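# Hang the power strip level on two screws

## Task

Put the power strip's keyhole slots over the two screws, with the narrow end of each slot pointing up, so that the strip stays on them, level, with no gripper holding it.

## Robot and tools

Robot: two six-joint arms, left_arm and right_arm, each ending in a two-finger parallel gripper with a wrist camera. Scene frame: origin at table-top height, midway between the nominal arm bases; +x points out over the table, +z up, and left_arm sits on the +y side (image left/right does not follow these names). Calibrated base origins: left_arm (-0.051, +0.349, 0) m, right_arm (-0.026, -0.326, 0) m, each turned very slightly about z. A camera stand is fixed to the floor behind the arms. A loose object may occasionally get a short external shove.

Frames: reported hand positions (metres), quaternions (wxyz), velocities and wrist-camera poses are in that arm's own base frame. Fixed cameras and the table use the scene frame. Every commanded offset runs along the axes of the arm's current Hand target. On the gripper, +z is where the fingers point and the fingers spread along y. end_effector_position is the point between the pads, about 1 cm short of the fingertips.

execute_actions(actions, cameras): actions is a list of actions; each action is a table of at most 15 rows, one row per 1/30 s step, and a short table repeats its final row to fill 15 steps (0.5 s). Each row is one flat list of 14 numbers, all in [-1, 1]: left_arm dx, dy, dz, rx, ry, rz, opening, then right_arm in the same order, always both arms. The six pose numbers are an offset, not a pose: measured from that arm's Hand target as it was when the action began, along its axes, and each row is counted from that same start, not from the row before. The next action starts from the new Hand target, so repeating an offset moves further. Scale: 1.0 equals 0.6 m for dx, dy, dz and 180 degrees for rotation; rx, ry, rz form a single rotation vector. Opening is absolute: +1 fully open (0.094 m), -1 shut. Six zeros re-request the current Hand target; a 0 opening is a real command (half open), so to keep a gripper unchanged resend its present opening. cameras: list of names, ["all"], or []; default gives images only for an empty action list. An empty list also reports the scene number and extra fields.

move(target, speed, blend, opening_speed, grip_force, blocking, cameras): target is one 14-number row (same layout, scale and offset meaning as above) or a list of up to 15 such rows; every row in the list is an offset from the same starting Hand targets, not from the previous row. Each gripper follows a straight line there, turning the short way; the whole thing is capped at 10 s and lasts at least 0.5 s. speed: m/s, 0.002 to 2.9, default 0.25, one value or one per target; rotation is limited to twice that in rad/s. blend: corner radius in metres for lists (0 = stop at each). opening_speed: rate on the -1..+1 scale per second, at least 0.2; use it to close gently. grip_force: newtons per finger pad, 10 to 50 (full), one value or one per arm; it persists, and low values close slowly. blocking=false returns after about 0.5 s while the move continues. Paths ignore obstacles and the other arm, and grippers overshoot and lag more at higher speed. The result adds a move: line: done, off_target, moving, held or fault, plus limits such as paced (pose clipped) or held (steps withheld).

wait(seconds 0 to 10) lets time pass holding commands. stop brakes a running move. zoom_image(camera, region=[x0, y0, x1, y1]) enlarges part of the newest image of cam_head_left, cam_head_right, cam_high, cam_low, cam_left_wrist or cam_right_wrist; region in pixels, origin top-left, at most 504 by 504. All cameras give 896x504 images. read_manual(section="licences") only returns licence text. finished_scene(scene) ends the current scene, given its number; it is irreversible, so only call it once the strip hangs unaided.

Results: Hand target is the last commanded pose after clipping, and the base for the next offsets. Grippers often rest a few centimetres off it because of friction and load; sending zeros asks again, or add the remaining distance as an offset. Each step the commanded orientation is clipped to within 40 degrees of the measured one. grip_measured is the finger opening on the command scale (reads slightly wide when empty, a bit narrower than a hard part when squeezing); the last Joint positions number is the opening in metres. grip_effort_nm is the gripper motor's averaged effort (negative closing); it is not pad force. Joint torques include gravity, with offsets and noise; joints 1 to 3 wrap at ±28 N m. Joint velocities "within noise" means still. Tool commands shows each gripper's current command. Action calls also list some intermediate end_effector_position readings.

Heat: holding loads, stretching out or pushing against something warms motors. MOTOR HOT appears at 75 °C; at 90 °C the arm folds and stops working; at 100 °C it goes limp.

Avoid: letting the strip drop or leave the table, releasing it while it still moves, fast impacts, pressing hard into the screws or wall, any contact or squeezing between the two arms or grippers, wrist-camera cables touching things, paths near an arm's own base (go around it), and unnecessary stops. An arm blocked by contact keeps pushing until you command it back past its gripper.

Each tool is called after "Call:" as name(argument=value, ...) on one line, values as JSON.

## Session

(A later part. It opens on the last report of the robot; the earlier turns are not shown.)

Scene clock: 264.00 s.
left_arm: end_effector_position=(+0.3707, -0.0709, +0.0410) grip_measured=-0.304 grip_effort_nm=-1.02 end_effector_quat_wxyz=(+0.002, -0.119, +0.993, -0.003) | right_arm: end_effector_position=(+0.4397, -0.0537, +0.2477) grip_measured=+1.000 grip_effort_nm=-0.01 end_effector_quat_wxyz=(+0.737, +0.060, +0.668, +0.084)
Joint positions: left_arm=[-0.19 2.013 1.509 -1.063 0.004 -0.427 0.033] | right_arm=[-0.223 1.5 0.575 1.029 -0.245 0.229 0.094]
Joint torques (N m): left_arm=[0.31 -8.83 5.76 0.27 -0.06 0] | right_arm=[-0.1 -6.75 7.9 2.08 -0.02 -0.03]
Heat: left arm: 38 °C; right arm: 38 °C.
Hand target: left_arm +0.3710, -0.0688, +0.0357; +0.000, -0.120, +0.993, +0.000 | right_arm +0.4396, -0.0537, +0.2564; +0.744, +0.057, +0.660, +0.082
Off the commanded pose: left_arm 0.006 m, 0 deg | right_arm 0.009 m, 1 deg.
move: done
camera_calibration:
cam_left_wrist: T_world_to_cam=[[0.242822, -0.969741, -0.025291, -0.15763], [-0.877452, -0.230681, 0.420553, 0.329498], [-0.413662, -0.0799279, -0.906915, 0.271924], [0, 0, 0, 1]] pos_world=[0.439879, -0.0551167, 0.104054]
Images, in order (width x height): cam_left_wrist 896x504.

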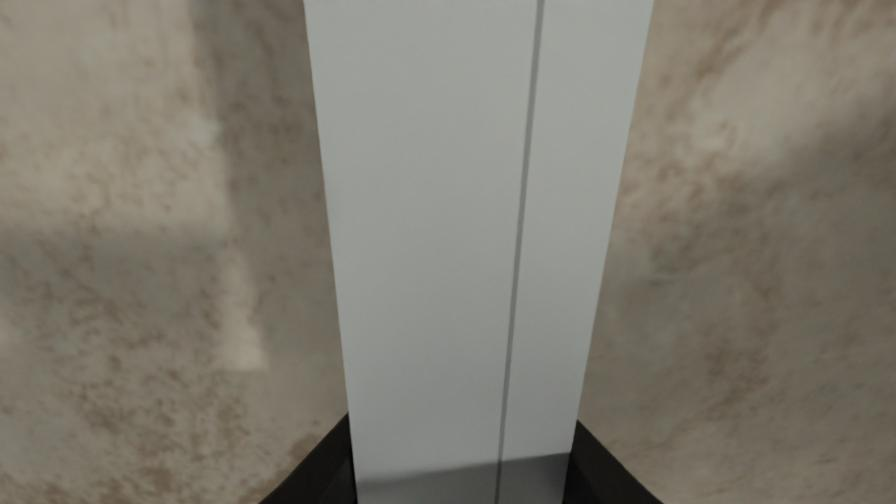

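Call:
move(target=[[0,0,-0.2,0,0,0,-0.5,0,0,0,0,0,0,1],[0.135,-0.102,-0.208,0,0,-0.111,-0.5,0,0,0,0,0,0,1]], speed=0.2, blend=[0.03,0])

Call:
move(target=[[0,0,0,0,0,0,-0.5,-0.042,0.107,-0.309,-0.135,0.298,-0.113,1],[0,0,0,0,0,0,-0.5,0.023,0.541,-0.481,-0.135,0.298,-0.113,1],[0,0,0,0,0,0,-0.5,0.133,0.804,-0.424,-0.135,0.298,-0.113,1]], speed=0.25, blend=[0.03,0.03,0], cameras=["all"])

Scene clock: 286.13 s.
left_arm: end_effector_position=(+0.3148, -0.1527, +0.1494) grip_measured=-0.304 grip_effort_nm=-1.03 end_effector_quat_wxyz=(-0.006, -0.278, +0.961, -0.001) | right_arm: end_effector_position=(+0.4397, -0.0537, +0.2477) grip_measured=+1.000 grip_effort_nm=-0.01 end_effector_quat_wxyz=(+0.737, +0.060, +0.668, +0.084)
Joint positions: left_arm=[-0.45 1.884 1.764 -1.457 0.009 -1.013 0.033] | right_arm=[-0.223 1.5 0.575 1.029 -0.245 0.229 0.094]
Joint torques (N m): left_arm=[-0.21 -11.97 5.87 -0.11 -0.11 -0.25] | right_arm=[0.03 -6.83 7.91 2.1 -0.01 -0.05]
Heat: left arm: 37 °C; right arm: 38 °C.
Hand target: left_arm +0.3071, -0.1476, +0.1605; +0.000, -0.291, +0.957, +0.000 | right_arm +0.4396, -0.0537, +0.2564; +0.744, +0.057, +0.660, +0.082
Off the commanded pose: left_arm 0.015 m, 2 deg | right_arm 0.009 m, 1 deg.
move: off_target (left_arm)

Scene clock: 290.80 s.
left_arm: end_effector_position=(+0.3148, -0.1527, +0.1494) grip_measured=-0.304 grip_effort_nm=-1.03 end_effector_quat_wxyz=(-0.006, -0.278, +0.960, -0.001) | right_arm: end_effector_position=(+0.1674, +0.4243, +0.2302) grip_measured=+1.000 grip_effort_nm=-0.01 end_effector_quat_wxyz=(+0.356, -0.265, +0.891, +0.095)
Joint positions: left_arm=[-0.45 1.884 1.764 -1.457 0.009 -1.014 0.033] | right_arm=[1.397 1.799 1.739 -0.953 0.54 0.661 0.094]
Joint torques (N m): left_arm=[-0.16 -11.99 5.85 -0.11 -0.11 -0.25] | right_arm=[-0.32 -8.58 11.04 1.27 0.44 0.11]
Heat: left arm: 37 °C; right arm: 38 °C.
Hand target: left_arm +0.3071, -0.1476, +0.1605; +0.000, -0.291, +0.957, +0.000 | right_arm +0.1734, +0.4287, +0.2411; +0.368, -0.250, +0.890, +0.103
Off the commanded pose: left_arm 0.015 m, 2 deg | right_arm 0.013 m, 2 deg.
move: off_target (left_arm, right_arm)
camera_calibration:
cam_left_wrist: T_world_to_cam=[[0.540293, -0.840874, -0.031841, -0.29367], [-0.750745, -0.498782, 0.433125, 0.133209], [-0.380086, -0.21011, -0.900771, 0.309195], [0, 0, 0, 1]] pos_world=[0.376194, -0.115533, 0.211467]
cam_right_wrist: T_world_to_cam=[[0.528715, -0.848703, 0.0127552, 0.26881], [-0.807144, -0.507362, -0.301831, 0.455735], [0.262637, 0.149287, -0.953276, 0.198769], [0, 0, 0, 1]] pos_world=[0.173516, 0.429689, 0.323609]

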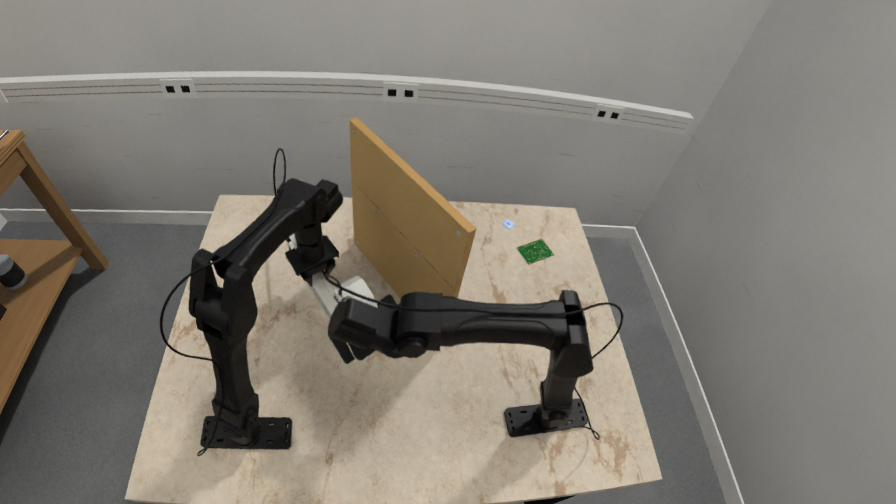

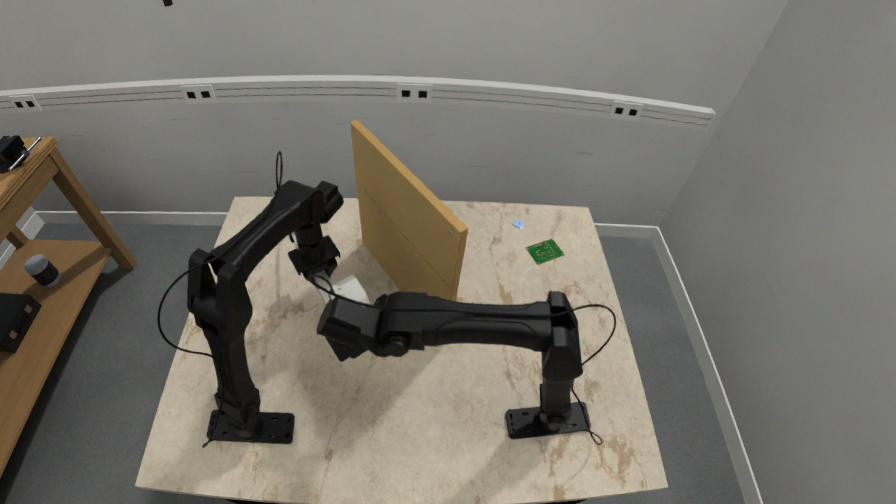

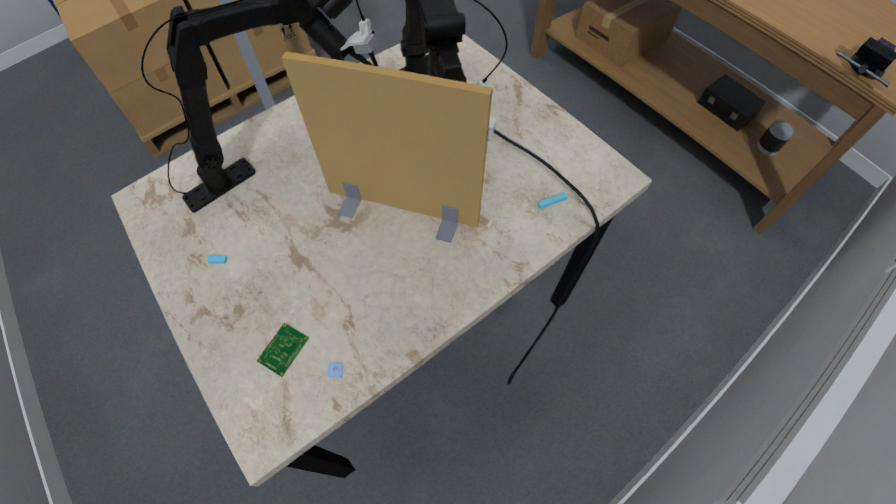

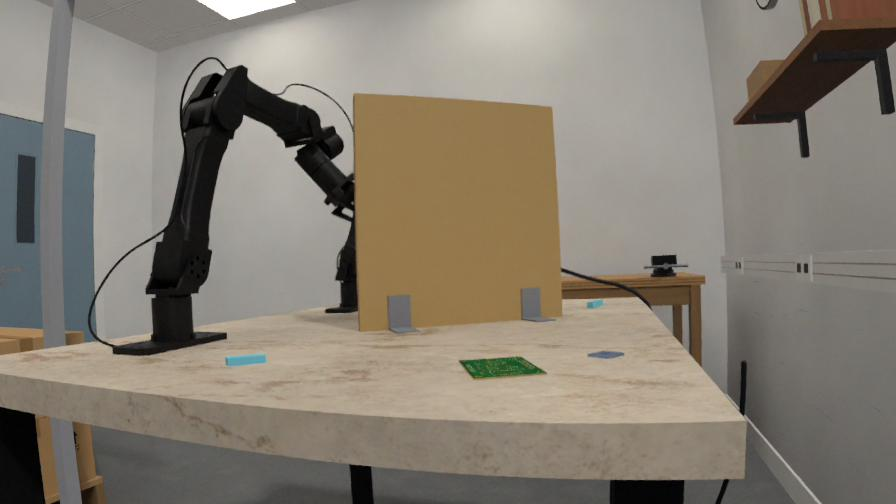

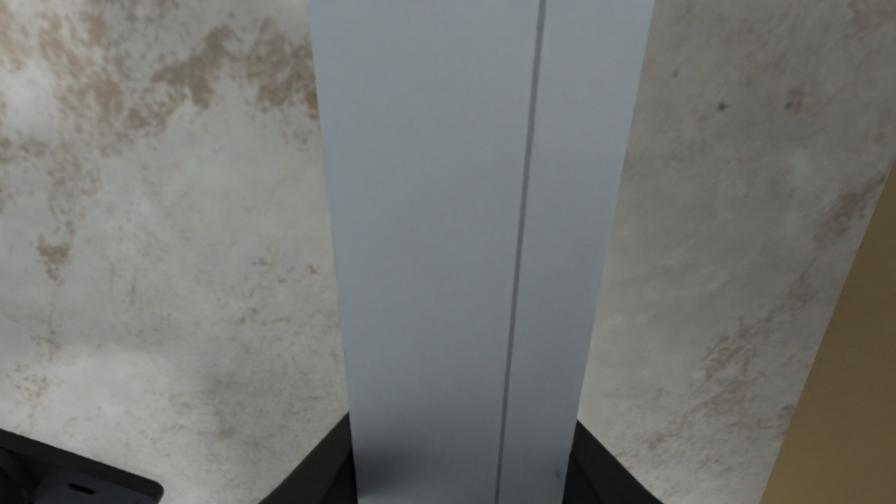

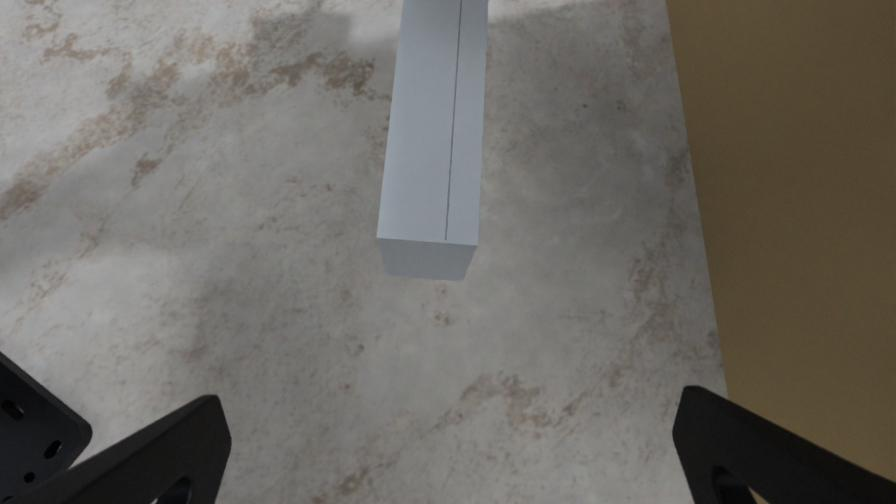

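Call:
move(target=[[0,0,0,0,0,0,-0.5,-0.045,0.011,0.05,0,0,0,1],[0,0,0,0,0,0,-0.5,-0.045,0.011,0.228,0,0,0,1]], speed=0.1, blend=[0.01,0], cameras=["cam_right_wrist","cam_head_right"])

Scene clock: 302.23 s.
left_arm: end_effector_position=(+0.3148, -0.1527, +0.1494) grip_measured=-0.304 grip_effort_nm=-1.03 end_effector_quat_wxyz=(-0.006, -0.278, +0.960, -0.001) | right_arm: end_effector_position=(+0.2635, +0.4850, +0.1554) grip_measured=+1.000 grip_effort_nm=-0.01 end_effector_quat_wxyz=(+0.356, -0.252, +0.895, +0.093)
Joint positions: left_arm=[-0.45 1.884 1.764 -1.457 0.009 -1.014 0.033] | right_arm=[1.213 2.118 1.876 -0.699 0.447 0.516 0.094]
Joint torques (N m): left_arm=[-0.14 -11.97 5.86 -0.11 -0.11 -0.25] | right_arm=[-0.1 -11.28 11.28 1.57 0.25 -0.13]
Heat: left arm: 37 °C; right arm: 37 °C.
Hand target: left_arm +0.3071, -0.1476, +0.1605; +0.000, -0.291, +0.957, +0.000 | right_arm +0.2689, +0.4946, +0.1634; +0.368, -0.250, +0.890, +0.103
Off the commanded pose: left_arm 0.014 m, 2 deg | right_arm 0.014 m, 2 deg.
move: off_target (left_arm, right_arm)
camera_calibration:
cam_right_wrist: T_world_to_cam=[[0.505538, -0.86278, 0.00644341, 0.284438], [-0.821968, -0.483868, -0.300401, 0.533748], [0.262298, 0.146568, -0.953791, 0.0946752], [0, 0, 0, 1]] pos_world=[0.270096, 0.489795, 0.248806]
Images, in order (width x height): cam_head_right 896x504, cam_right_wrist 896x504.

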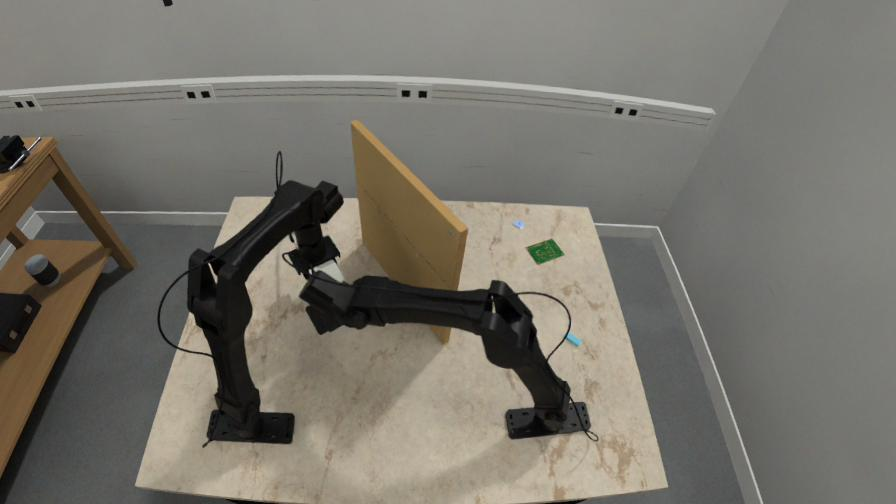

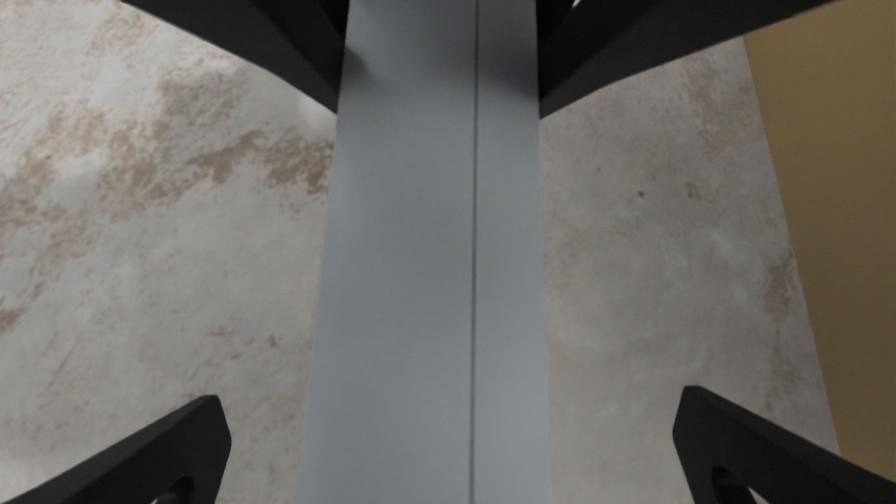

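Call:
move(target=[[0,0,0,0,0,0,-0.5,0,0.0075,0,0,0,0,1],[0,0,0,0,0,0,-0.5,0,0.0075,0,0,0,0,-0.5]], speed=0.1, opening_speed=0.5, cameras=["cam_right_wrist"])

Scene clock: 310.13 s.
left_arm: end_effector_position=(+0.3157, -0.1540, +0.1496) grip_measured=-0.304 grip_effort_nm=-1.03 end_effector_quat_wxyz=(-0.005, -0.281, +0.960, -0.005) | right_arm: end_effector_position=(+0.2647, +0.4894, +0.1600) grip_measured=-0.279 grip_effort_nm=-1.04 end_effector_quat_wxyz=(+0.360, -0.248, +0.894, +0.100)
Joint positions: left_arm=[-0.45 1.883 1.764 -1.452 0.013 -1.019 0.033] | right_arm=[1.213 2.124 1.896 -0.697 0.445 0.52 0.034]
Joint torques (N m): left_arm=[-0.16 -11.93 5.87 -0.15 -0.15 -0.2] | right_arm=[0.57 -10.91 11.6 1.42 0.31 -0.1]
Heat: left arm: 37 °C; right arm: 37 °C.
Hand target: left_arm +0.3071, -0.1476, +0.1606; +0.000, -0.291, +0.957, +0.000 | right_arm +0.2666, +0.4984, +0.1635; +0.368, -0.250, +0.890, +0.103
Off the commanded pose: left_arm 0.015 m, 1 deg | right_arm 0.010 m, 1 deg.
move: off_target (left_arm)
camera_calibration:
cam_right_wrist: T_world_to_cam=[[0.504099, -0.863613, -0.00753523, 0.290595], [-0.821923, -0.477048, -0.311235, 0.536706], [0.265192, 0.163087, -0.950303, 0.0887778], [0, 0, 0, 1]] pos_world=[0.271099, 0.492518, 0.253597]
Images, in order (width x height): cam_right_wrist 896x504.

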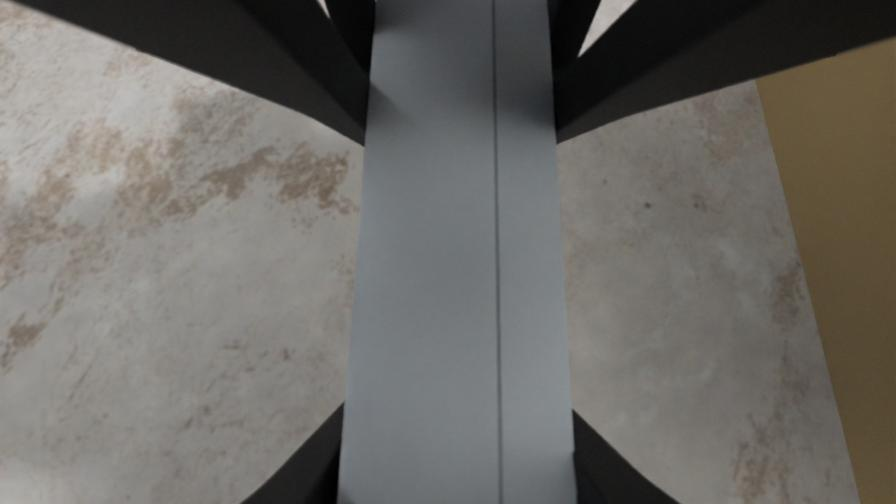

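Call:
move(target=[[0,0,0,0,0,0,0.6,0,0,0,0,0,0,-0.5],[0,0,-0.27,0,0,0,0.6,0,0,0,0,0,0,-0.5]], speed=0.12, opening_speed=0.4)

Call:
move(target=[0,0,0,0,0,0,0.6,-0.03,0.029,-0.088,-0.354,0,0.354,-0.5], speed=0.2, cameras=["all"])

Scene clock: 337.77 s.
left_arm: end_effector_position=(+0.3102, -0.1508, +0.3156) grip_measured=+0.598 grip_effort_nm=0.10 end_effector_quat_wxyz=(+0.165, -0.281, +0.932, -0.159) | right_arm: end_effector_position=(+0.2617, +0.4843, +0.1435) grip_measured=-0.283 grip_effort_nm=-1.04 end_effector_quat_wxyz=(+0.342, -0.258, +0.900, +0.081)
Joint positions: left_arm=[-0.45 1.633 2.068 -1.544 0.011 -1.039 0.075] | right_arm=[1.213 2.145 1.896 -0.733 0.438 0.52 0.034]
Joint torques (N m): left_arm=[0.02 -6.57 7.28 0.91 -0.1 -0.03] | right_arm=[0.42 -12.92 11.12 1.76 0.36 -0.05]
Heat: left arm: 38 °C; right arm: 39 °C.
Hand target: left_arm +0.3071, -0.1474, +0.3226; +0.000, -0.291, +0.957, +0.000 | right_arm +0.2666, +0.4984, +0.1634; +0.368, -0.250, +0.890, +0.103
Off the commanded pose: left_arm 0.008 m, 26 deg | right_arm 0.025 m, 4 deg.
joint sent to its limit (left arm) — joint 4 (wrist pitch), lower limit. The joint targets are off in orientation, not in position.
move: off_target (left_arm, right_arm)

Scene clock: 342.53 s.
left_arm: end_effector_position=(+0.3102, -0.1508, +0.3156) grip_measured=+0.598 grip_effort_nm=0.09 end_effector_quat_wxyz=(+0.165, -0.281, +0.932, -0.159) | right_arm: end_effector_position=(+0.2529, +0.4888, +0.1772) grip_measured=-0.283 grip_effort_nm=-1.04 end_effector_quat_wxyz=(+0.085, +0.140, +0.743, +0.649)
Joint positions: left_arm=[-0.45 1.633 2.068 -1.544 0.011 -1.039 0.075] | right_arm=[1.014 1.905 1.003 0.754 -0.237 1.592 0.034]
Joint torques (N m): left_arm=[-0.01 -6.6 7.28 0.9 -0.11 -0.03] | right_arm=[1.31 -10.54 7.23 3.68 -0.7 -0.26]
Heat: left arm: 38 °C; right arm: 39 °C.
Hand target: left_arm +0.3071, -0.1474, +0.3226; +0.000, -0.291, +0.957, +0.000 | right_arm +0.2364, +0.5005, +0.2137; +0.084, +0.085, +0.702, +0.703
Off the commanded pose: left_arm 0.008 m, 27 deg | right_arm 0.042 m, 10 deg.
joint sent to its limit (left arm) — joint 4 (wrist pitch), lower limit. The joint targets are off in orientation, not in position.
move: off_target (left_arm, right_arm)
camera_calibration:
cam_left_wrist: T_world_to_cam=[[0.48972, -0.792521, 0.363436, -0.386], [-0.87175, -0.452263, 0.188438, 0.180523], [0.0150277, -0.409107, -0.912362, 0.308688], [0, 0, 0, 1]] pos_world=[0.341764, -0.0979822, 0.387904]
cam_right_wrist: T_world_to_cam=[[-0.113153, -0.117112, -0.986651, 0.260875], [-0.984629, -0.119762, 0.127136, 0.320887], [-0.133052, 0.985871, -0.101761, -0.343488], [0, 0, 0, 1]] pos_world=[0.299771, 0.407617, 0.181643]

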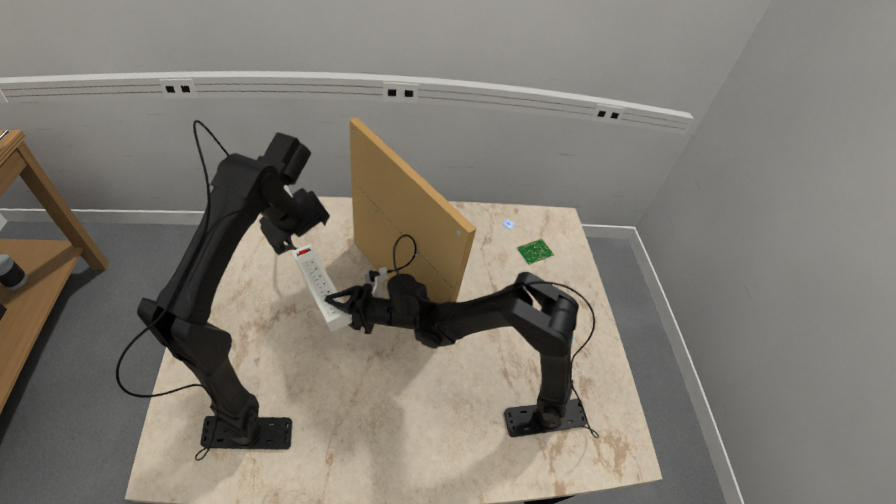

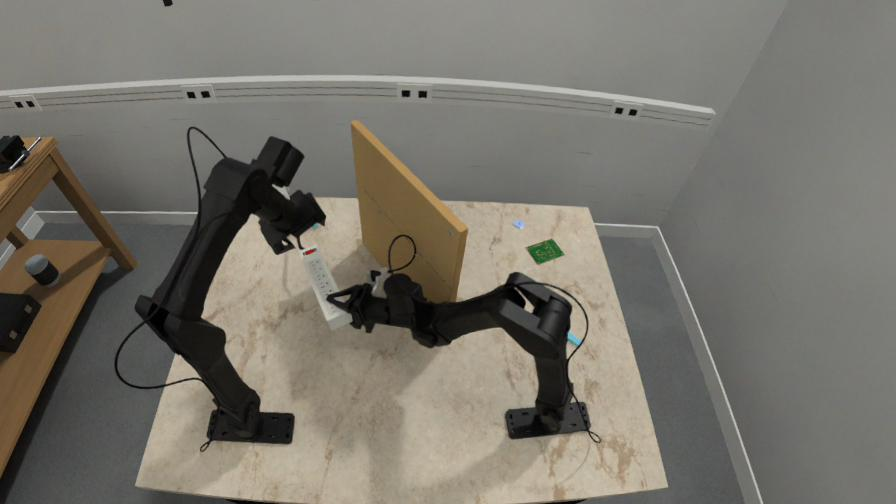

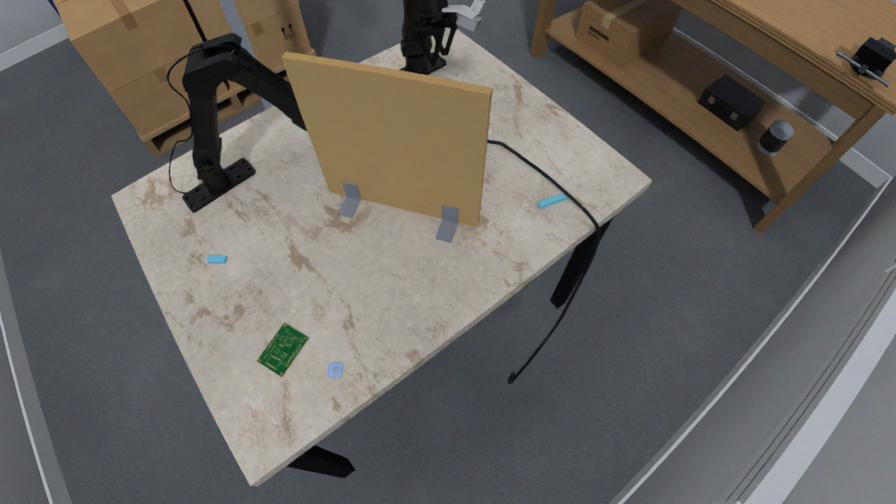

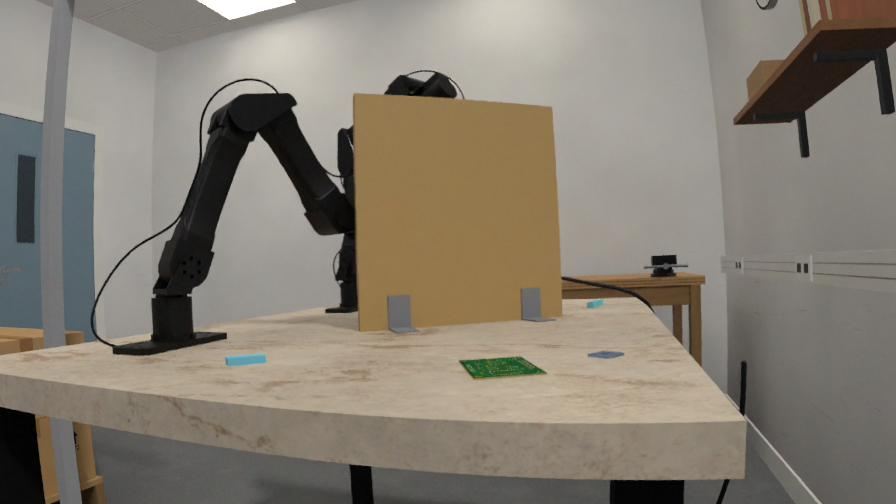

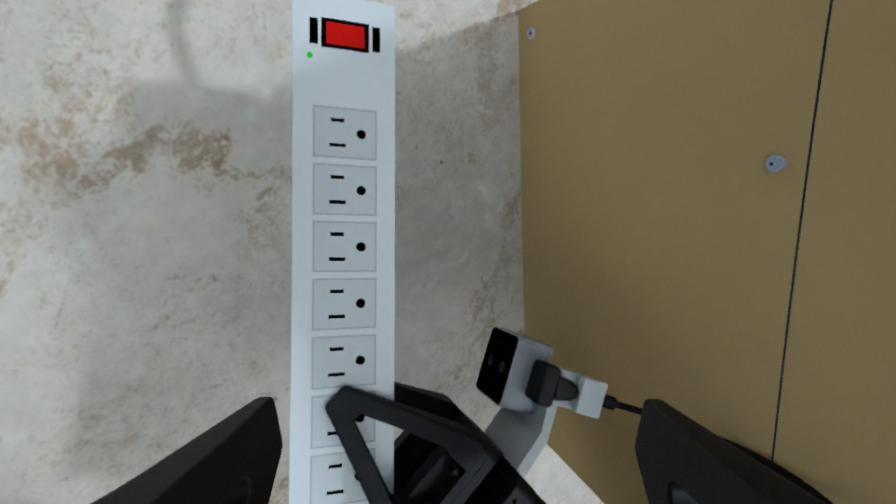

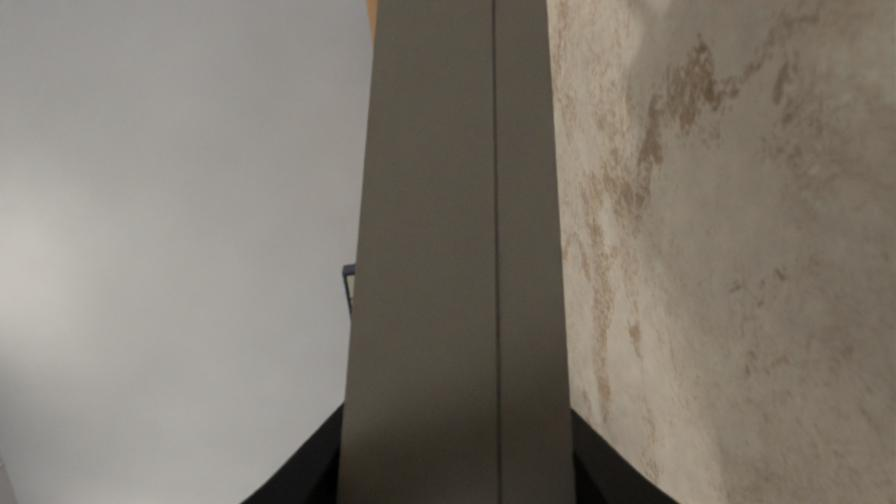

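Call:
move(target=[0.015,-0.005,0.13,0,0,0.0356,0.9,0,-0.083,0,0,0,0,-0.5], speed=0.12, cameras=["cam_left_wrist","cam_head_left"])

Scene clock: 354.17 s.
left_arm: end_effector_position=(+0.3049, -0.1561, +0.2514) grip_measured=+0.898 grip_effort_nm=0.10 end_effector_quat_wxyz=(+0.092, -0.241, +0.962, -0.087) | right_arm: end_effector_position=(+0.2504, +0.4914, +0.1348) grip_measured=-0.283 grip_effort_nm=-1.04 end_effector_quat_wxyz=(+0.080, +0.130, +0.737, +0.659)
Joint positions: left_arm=[-0.47 1.702 1.929 -1.544 0.011 -0.963 0.089] | right_arm=[1.014 2.041 0.954 0.963 -0.258 1.593 0.034]
Joint torques (N m): left_arm=[-0.7 -5.98 5.31 0.51 -0.11 0.05] | right_arm=[1.42 -10.48 6.46 3.53 -0.48 -0.27]
Heat: left arm: 37 °C; right arm: 41 °C.
Hand target: left_arm +0.3013, -0.1550, +0.2446; +0.000, -0.237, +0.972, +0.000 | right_arm +0.2363, +0.5006, +0.1638; +0.083, +0.084, +0.702, +0.703
Off the commanded pose: left_arm 0.008 m, 15 deg | right_arm 0.034 m, 8 deg.
joint sent to its limit (left arm) — joint 4 (wrist pitch), lower limit. The joint targets are off in orientation, not in position.
move: off_target (left_arm, right_arm)
camera_calibration:
cam_left_wrist: T_world_to_cam=[[0.46143, -0.868015, 0.183392, -0.322233], [-0.86886, -0.400355, 0.291202, 0.167089], [-0.179345, -0.293711, -0.938919, 0.331961], [0, 0, 0, 1]] pos_world=[0.353401, -0.115307, 0.322123]
Images, in order (width x height): cam_head_left 896x504, cam_left_wrist 896x504.

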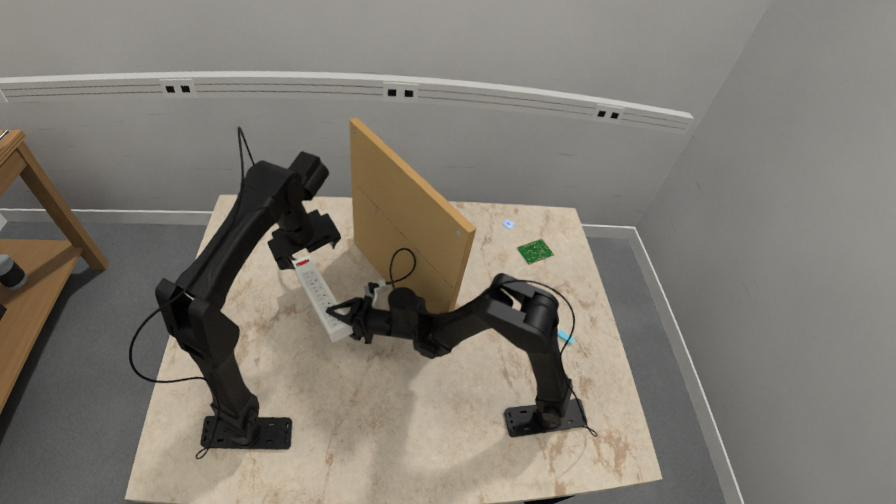

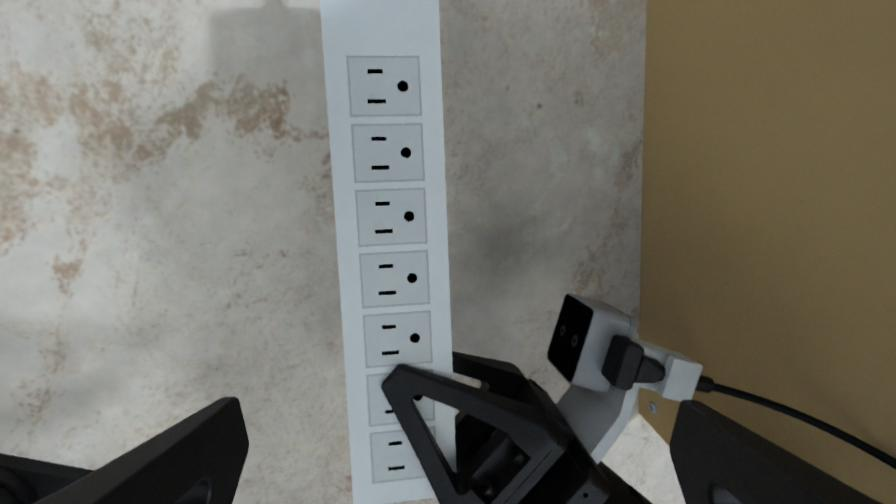

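Call:
move(target=[[-0.052,0,0.08,0,0,0,0.9,0,0,0,0,0,0,-0.5],[-0.052,0,0.205,0,0,0,0.9,0,0,0,0,0,0,-0.5]], speed=0.1, cameras=["cam_left_wrist"])

Scene clock: 364.87 s.
left_arm: end_effector_position=(+0.3270, -0.1437, +0.1272) grip_measured=+0.898 grip_effort_nm=0.10 end_effector_quat_wxyz=(+0.000, -0.237, +0.972, -0.007) | right_arm: end_effector_position=(+0.2504, +0.4914, +0.1348) grip_measured=-0.283 grip_effort_nm=-1.04 end_effector_quat_wxyz=(+0.080, +0.130, +0.737, +0.659)
Joint positions: left_arm=[-0.412 1.892 1.686 -1.357 0.011 -0.89 0.089] | right_arm=[1.014 2.041 0.954 0.963 -0.258 1.593 0.034]
Joint torques (N m): left_arm=[0.42 -7.94 5.79 0.26 -0.12 0.05] | right_arm=[1.29 -10.45 6.38 3.52 -0.47 -0.24]
Heat: left arm: 37 °C; right arm: 45 °C.
Hand target: left_arm +0.3290, -0.1406, +0.1216; +0.000, -0.237, +0.972, +0.000 | right_arm +0.2363, +0.5006, +0.1637; +0.083, +0.084, +0.702, +0.703
Off the commanded pose: left_arm 0.007 m, 1 deg | right_arm 0.033 m, 8 deg.
move: off_target (right_arm)
camera_calibration:
cam_left_wrist: T_world_to_cam=[[0.46694, -0.884104, -0.018092, -0.277419], [-0.796485, -0.429377, 0.425732, 0.18241], [-0.384159, -0.184381, -0.904669, 0.30128], [0, 0, 0, 1]] pos_world=[0.390564, -0.111395, 0.189882]
Images, in order (width x height): cam_left_wrist 896x504.

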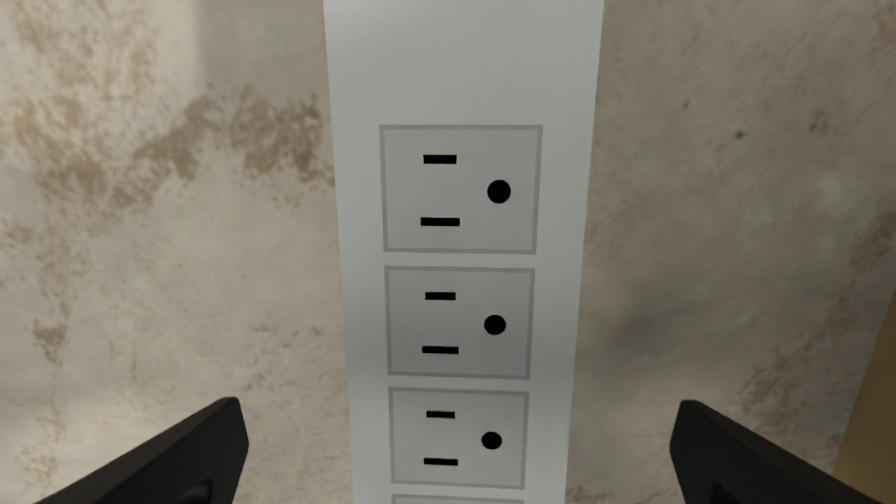

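Call:
move(target=[[0,0,0.035,0,0,0,0.9,0,0,0,0,0,0,-0.5],[0,0,0.035,0,0,0,-0.3,0,0,0,0,0,0,-0.5]], speed=0.08, opening_speed=0.5, cameras=["cam_left_wrist"])

Scene clock: 371.20 s.
left_arm: end_effector_position=(+0.3282, -0.1441, +0.1076) grip_measured=+0.073 grip_effort_nm=-1.03 end_effector_quat_wxyz=(+0.002, -0.237, +0.972, -0.008) | right_arm: end_effector_position=(+0.2504, +0.4914, +0.1348) grip_measured=-0.283 grip_effort_nm=-1.04 end_effector_quat_wxyz=(+0.080, +0.130, +0.737, +0.659)
Joint positions: left_arm=[-0.412 1.892 1.608 -1.274 0.009 -0.889 0.05] | right_arm=[1.014 2.041 0.954 0.963 -0.258 1.593 0.034]
Joint torques (N m): left_arm=[0.42 -7.79 5.6 0.27 -0.11 0.04] | right_arm=[1.37 -10.41 6.35 3.52 -0.47 -0.24]
Heat: left arm: 37 °C; right arm: 46 °C.
Hand target: left_arm +0.3290, -0.1406, +0.1006; +0.000, -0.237, +0.972, +0.000 | right_arm +0.2363, +0.5006, +0.1637; +0.083, +0.084, +0.702, +0.703
Off the commanded pose: left_arm 0.008 m, 1 deg | right_arm 0.033 m, 8 deg.
move: off_target (right_arm)
camera_calibration:
cam_left_wrist: T_world_to_cam=[[0.466345, -0.884482, -0.0146147, -0.278863], [-0.799088, -0.428293, 0.421928, 0.193051], [-0.379447, -0.185085, -0.906512, 0.282413], [0, 0, 0, 1]] pos_world=[0.391472, -0.111696, 0.170481]
Images, in order (width x height): cam_left_wrist 896x504.

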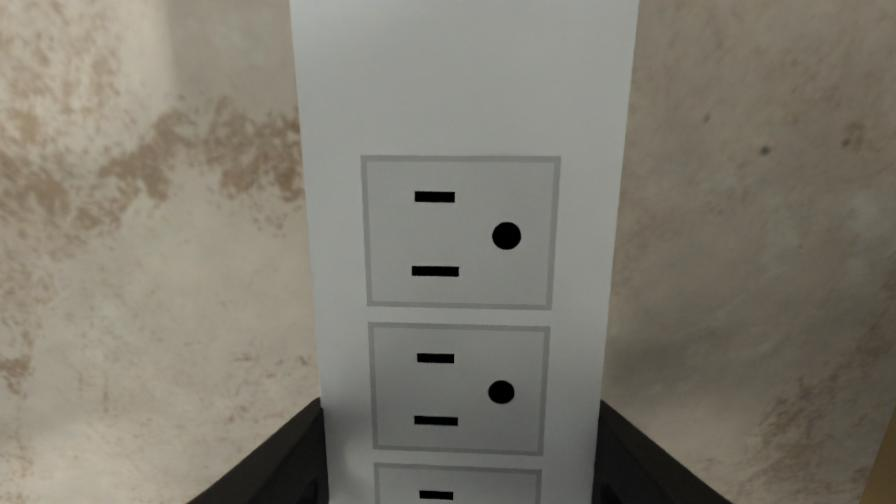

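Call:
move(target=[[0,0,0,0,0,0,-0.3,0,0,0,0,0,0,0.3],[0,0,0,0,0,0,-0.3,0,0,-0.2,0,0,0,0.3]], speed=0.12, opening_speed=0.5, cameras=["cam_left_wrist","cam_head_left","cam_high"])

Scene clock: 379.00 s.
left_arm: end_effector_position=(+0.3310, -0.1450, +0.1044) grip_measured=+0.073 grip_effort_nm=-1.03 end_effector_quat_wxyz=(+0.005, -0.229, +0.973, -0.009) | right_arm: end_effector_position=(+0.1783, +0.3996, +0.1431) grip_measured=+0.297 grip_effort_nm=0.13 end_effector_quat_wxyz=(+0.020, +0.054, +0.727, +0.684)
Joint positions: left_arm=[-0.412 1.899 1.604 -1.258 0.008 -0.873 0.05] | right_arm=[0.94 1.778 0.498 1.208 -0.526 1.58 0.061]
Joint torques (N m): left_arm=[0.39 -8.39 5.91 0.11 -0.1 -0.12] | right_arm=[-3.12 -10.44 3.28 2.65 0.94 -0.1]
Heat: left arm: 37 °C; right arm: 47 °C.
Hand target: left_arm +0.3290, -0.1407, +0.1006; +0.000, -0.237, +0.972, +0.000 | right_arm +0.2081, +0.3840, +0.1635; +0.084, +0.085, +0.702, +0.703
Off the commanded pose: left_arm 0.006 m, 2 deg | right_arm 0.039 m, 9 deg.
move: off_target (right_arm)
camera_calibration:
cam_left_wrist: T_world_to_cam=[[0.451848, -0.892021, -0.0115148, -0.277614], [-0.808421, -0.414891, 0.417518, 0.201735], [-0.377212, -0.179346, -0.908596, 0.280766], [0, 0, 0, 1]] pos_world=[0.394434, -0.113585, 0.167678]
Images, in order (width x height): cam_head_left 896x504, cam_high 896x504, cam_left_wrist 896x504.

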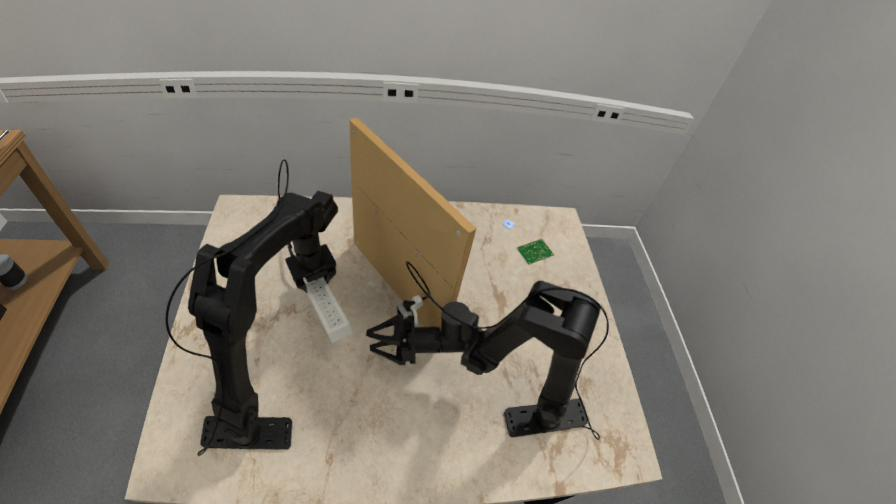

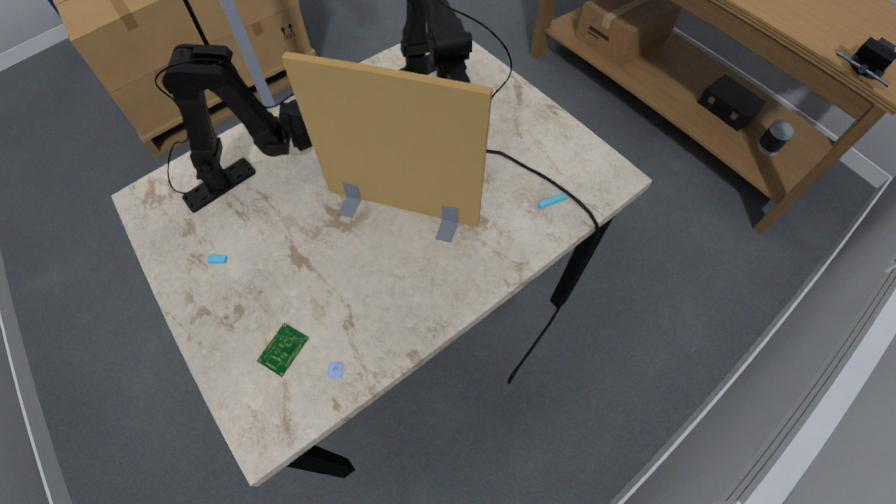

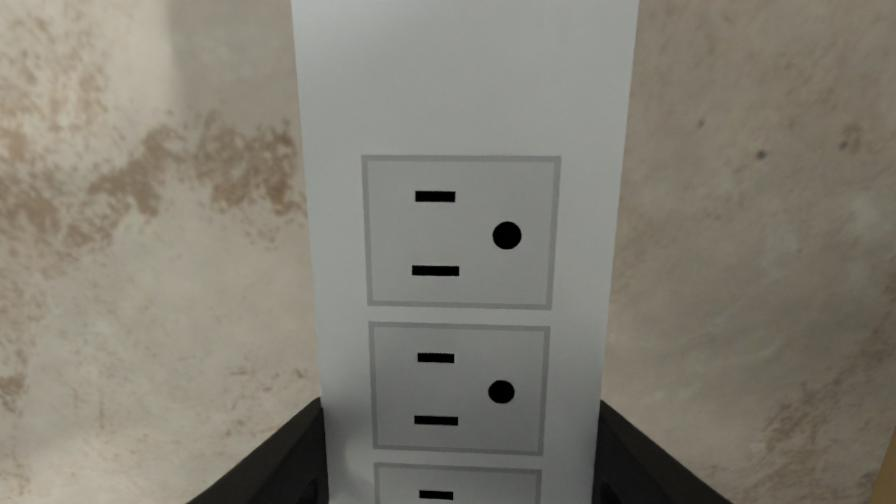

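Call:
move(target=[[0,0,0,0,0,0,-0.3,0.013,0.145,-0.307,0,0,0,0.3],[0,0,0,0,0,0,-0.3,-0.32,0.167,-0.675,0,-0.5,0,0.3]], speed=0.3, blend=[0.02,0], cameras=["cam_head_left","cam_head_right"])

Call:
zoom_image(camera="cam_head_left", region=[250, 100, 500, 350])

Scene clock: 388.80 s.
left_arm: end_effector_position=(+0.3310, -0.1450, +0.1044) grip_measured=+0.073 grip_effort_nm=-1.03 end_effector_quat_wxyz=(+0.005, -0.229, +0.973, -0.009) | right_arm: end_effector_position=(+0.2969, -0.0546, +0.2375) grip_measured=+0.297 grip_effort_nm=0.13 end_effector_quat_wxyz=(+0.535, +0.575, +0.447, +0.428)
Joint positions: left_arm=[-0.412 1.899 1.604 -1.258 0.008 -0.873 0.05] | right_arm=[-0.112 0.588 0.299 0.228 0.123 1.593 0.061]
Joint torques (N m): left_arm=[0.38 -8.39 5.91 0.12 -0.1 -0.12] | right_arm=[0.4 0.44 12.6 2.33 0.09 -0.2]
Heat: left arm: 37 °C; right arm: 45 °C.
Hand target: left_arm +0.3290, -0.1407, +0.1006; +0.000, -0.237, +0.972, +0.000 | right_arm +0.2992, -0.0550, +0.2630; +0.555, +0.557, +0.437, +0.437
Off the commanded pose: left_arm 0.006 m, 2 deg | right_arm 0.026 m, 3 deg.
move: off_target (right_arm)
Images, in order (width x height): cam_head_left 896x504, cam_head_right 896x504.

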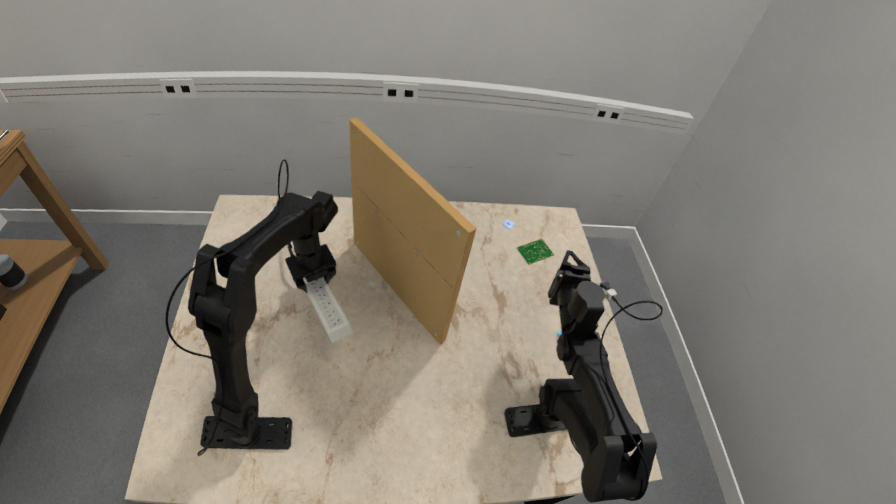

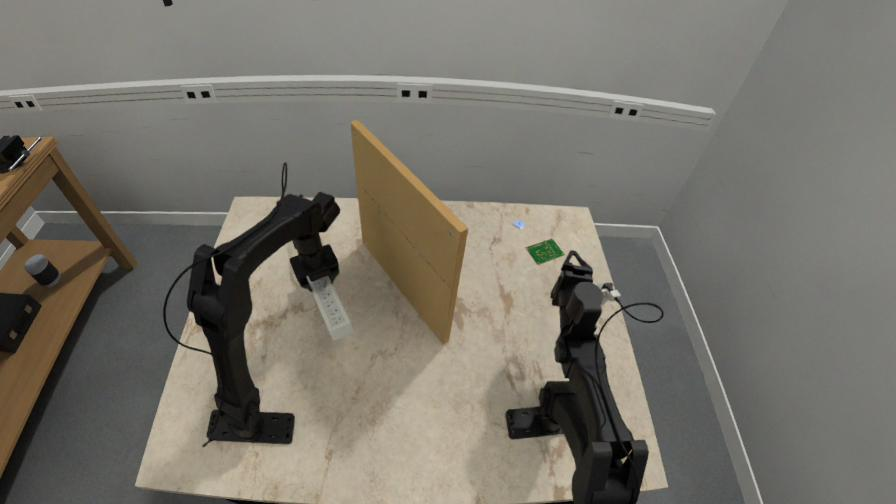

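Scaled by 2.016 from the camera's 896x504 image, which has a finer 1280x720 frame.

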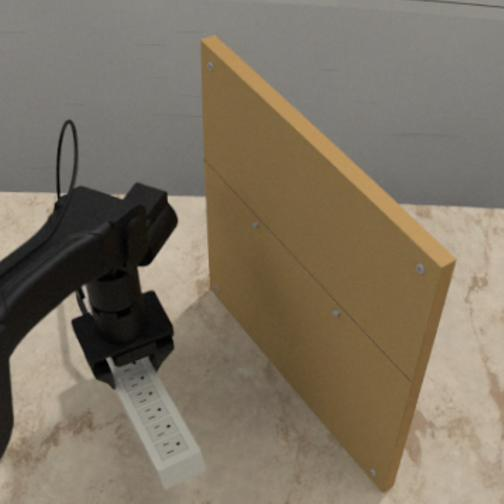

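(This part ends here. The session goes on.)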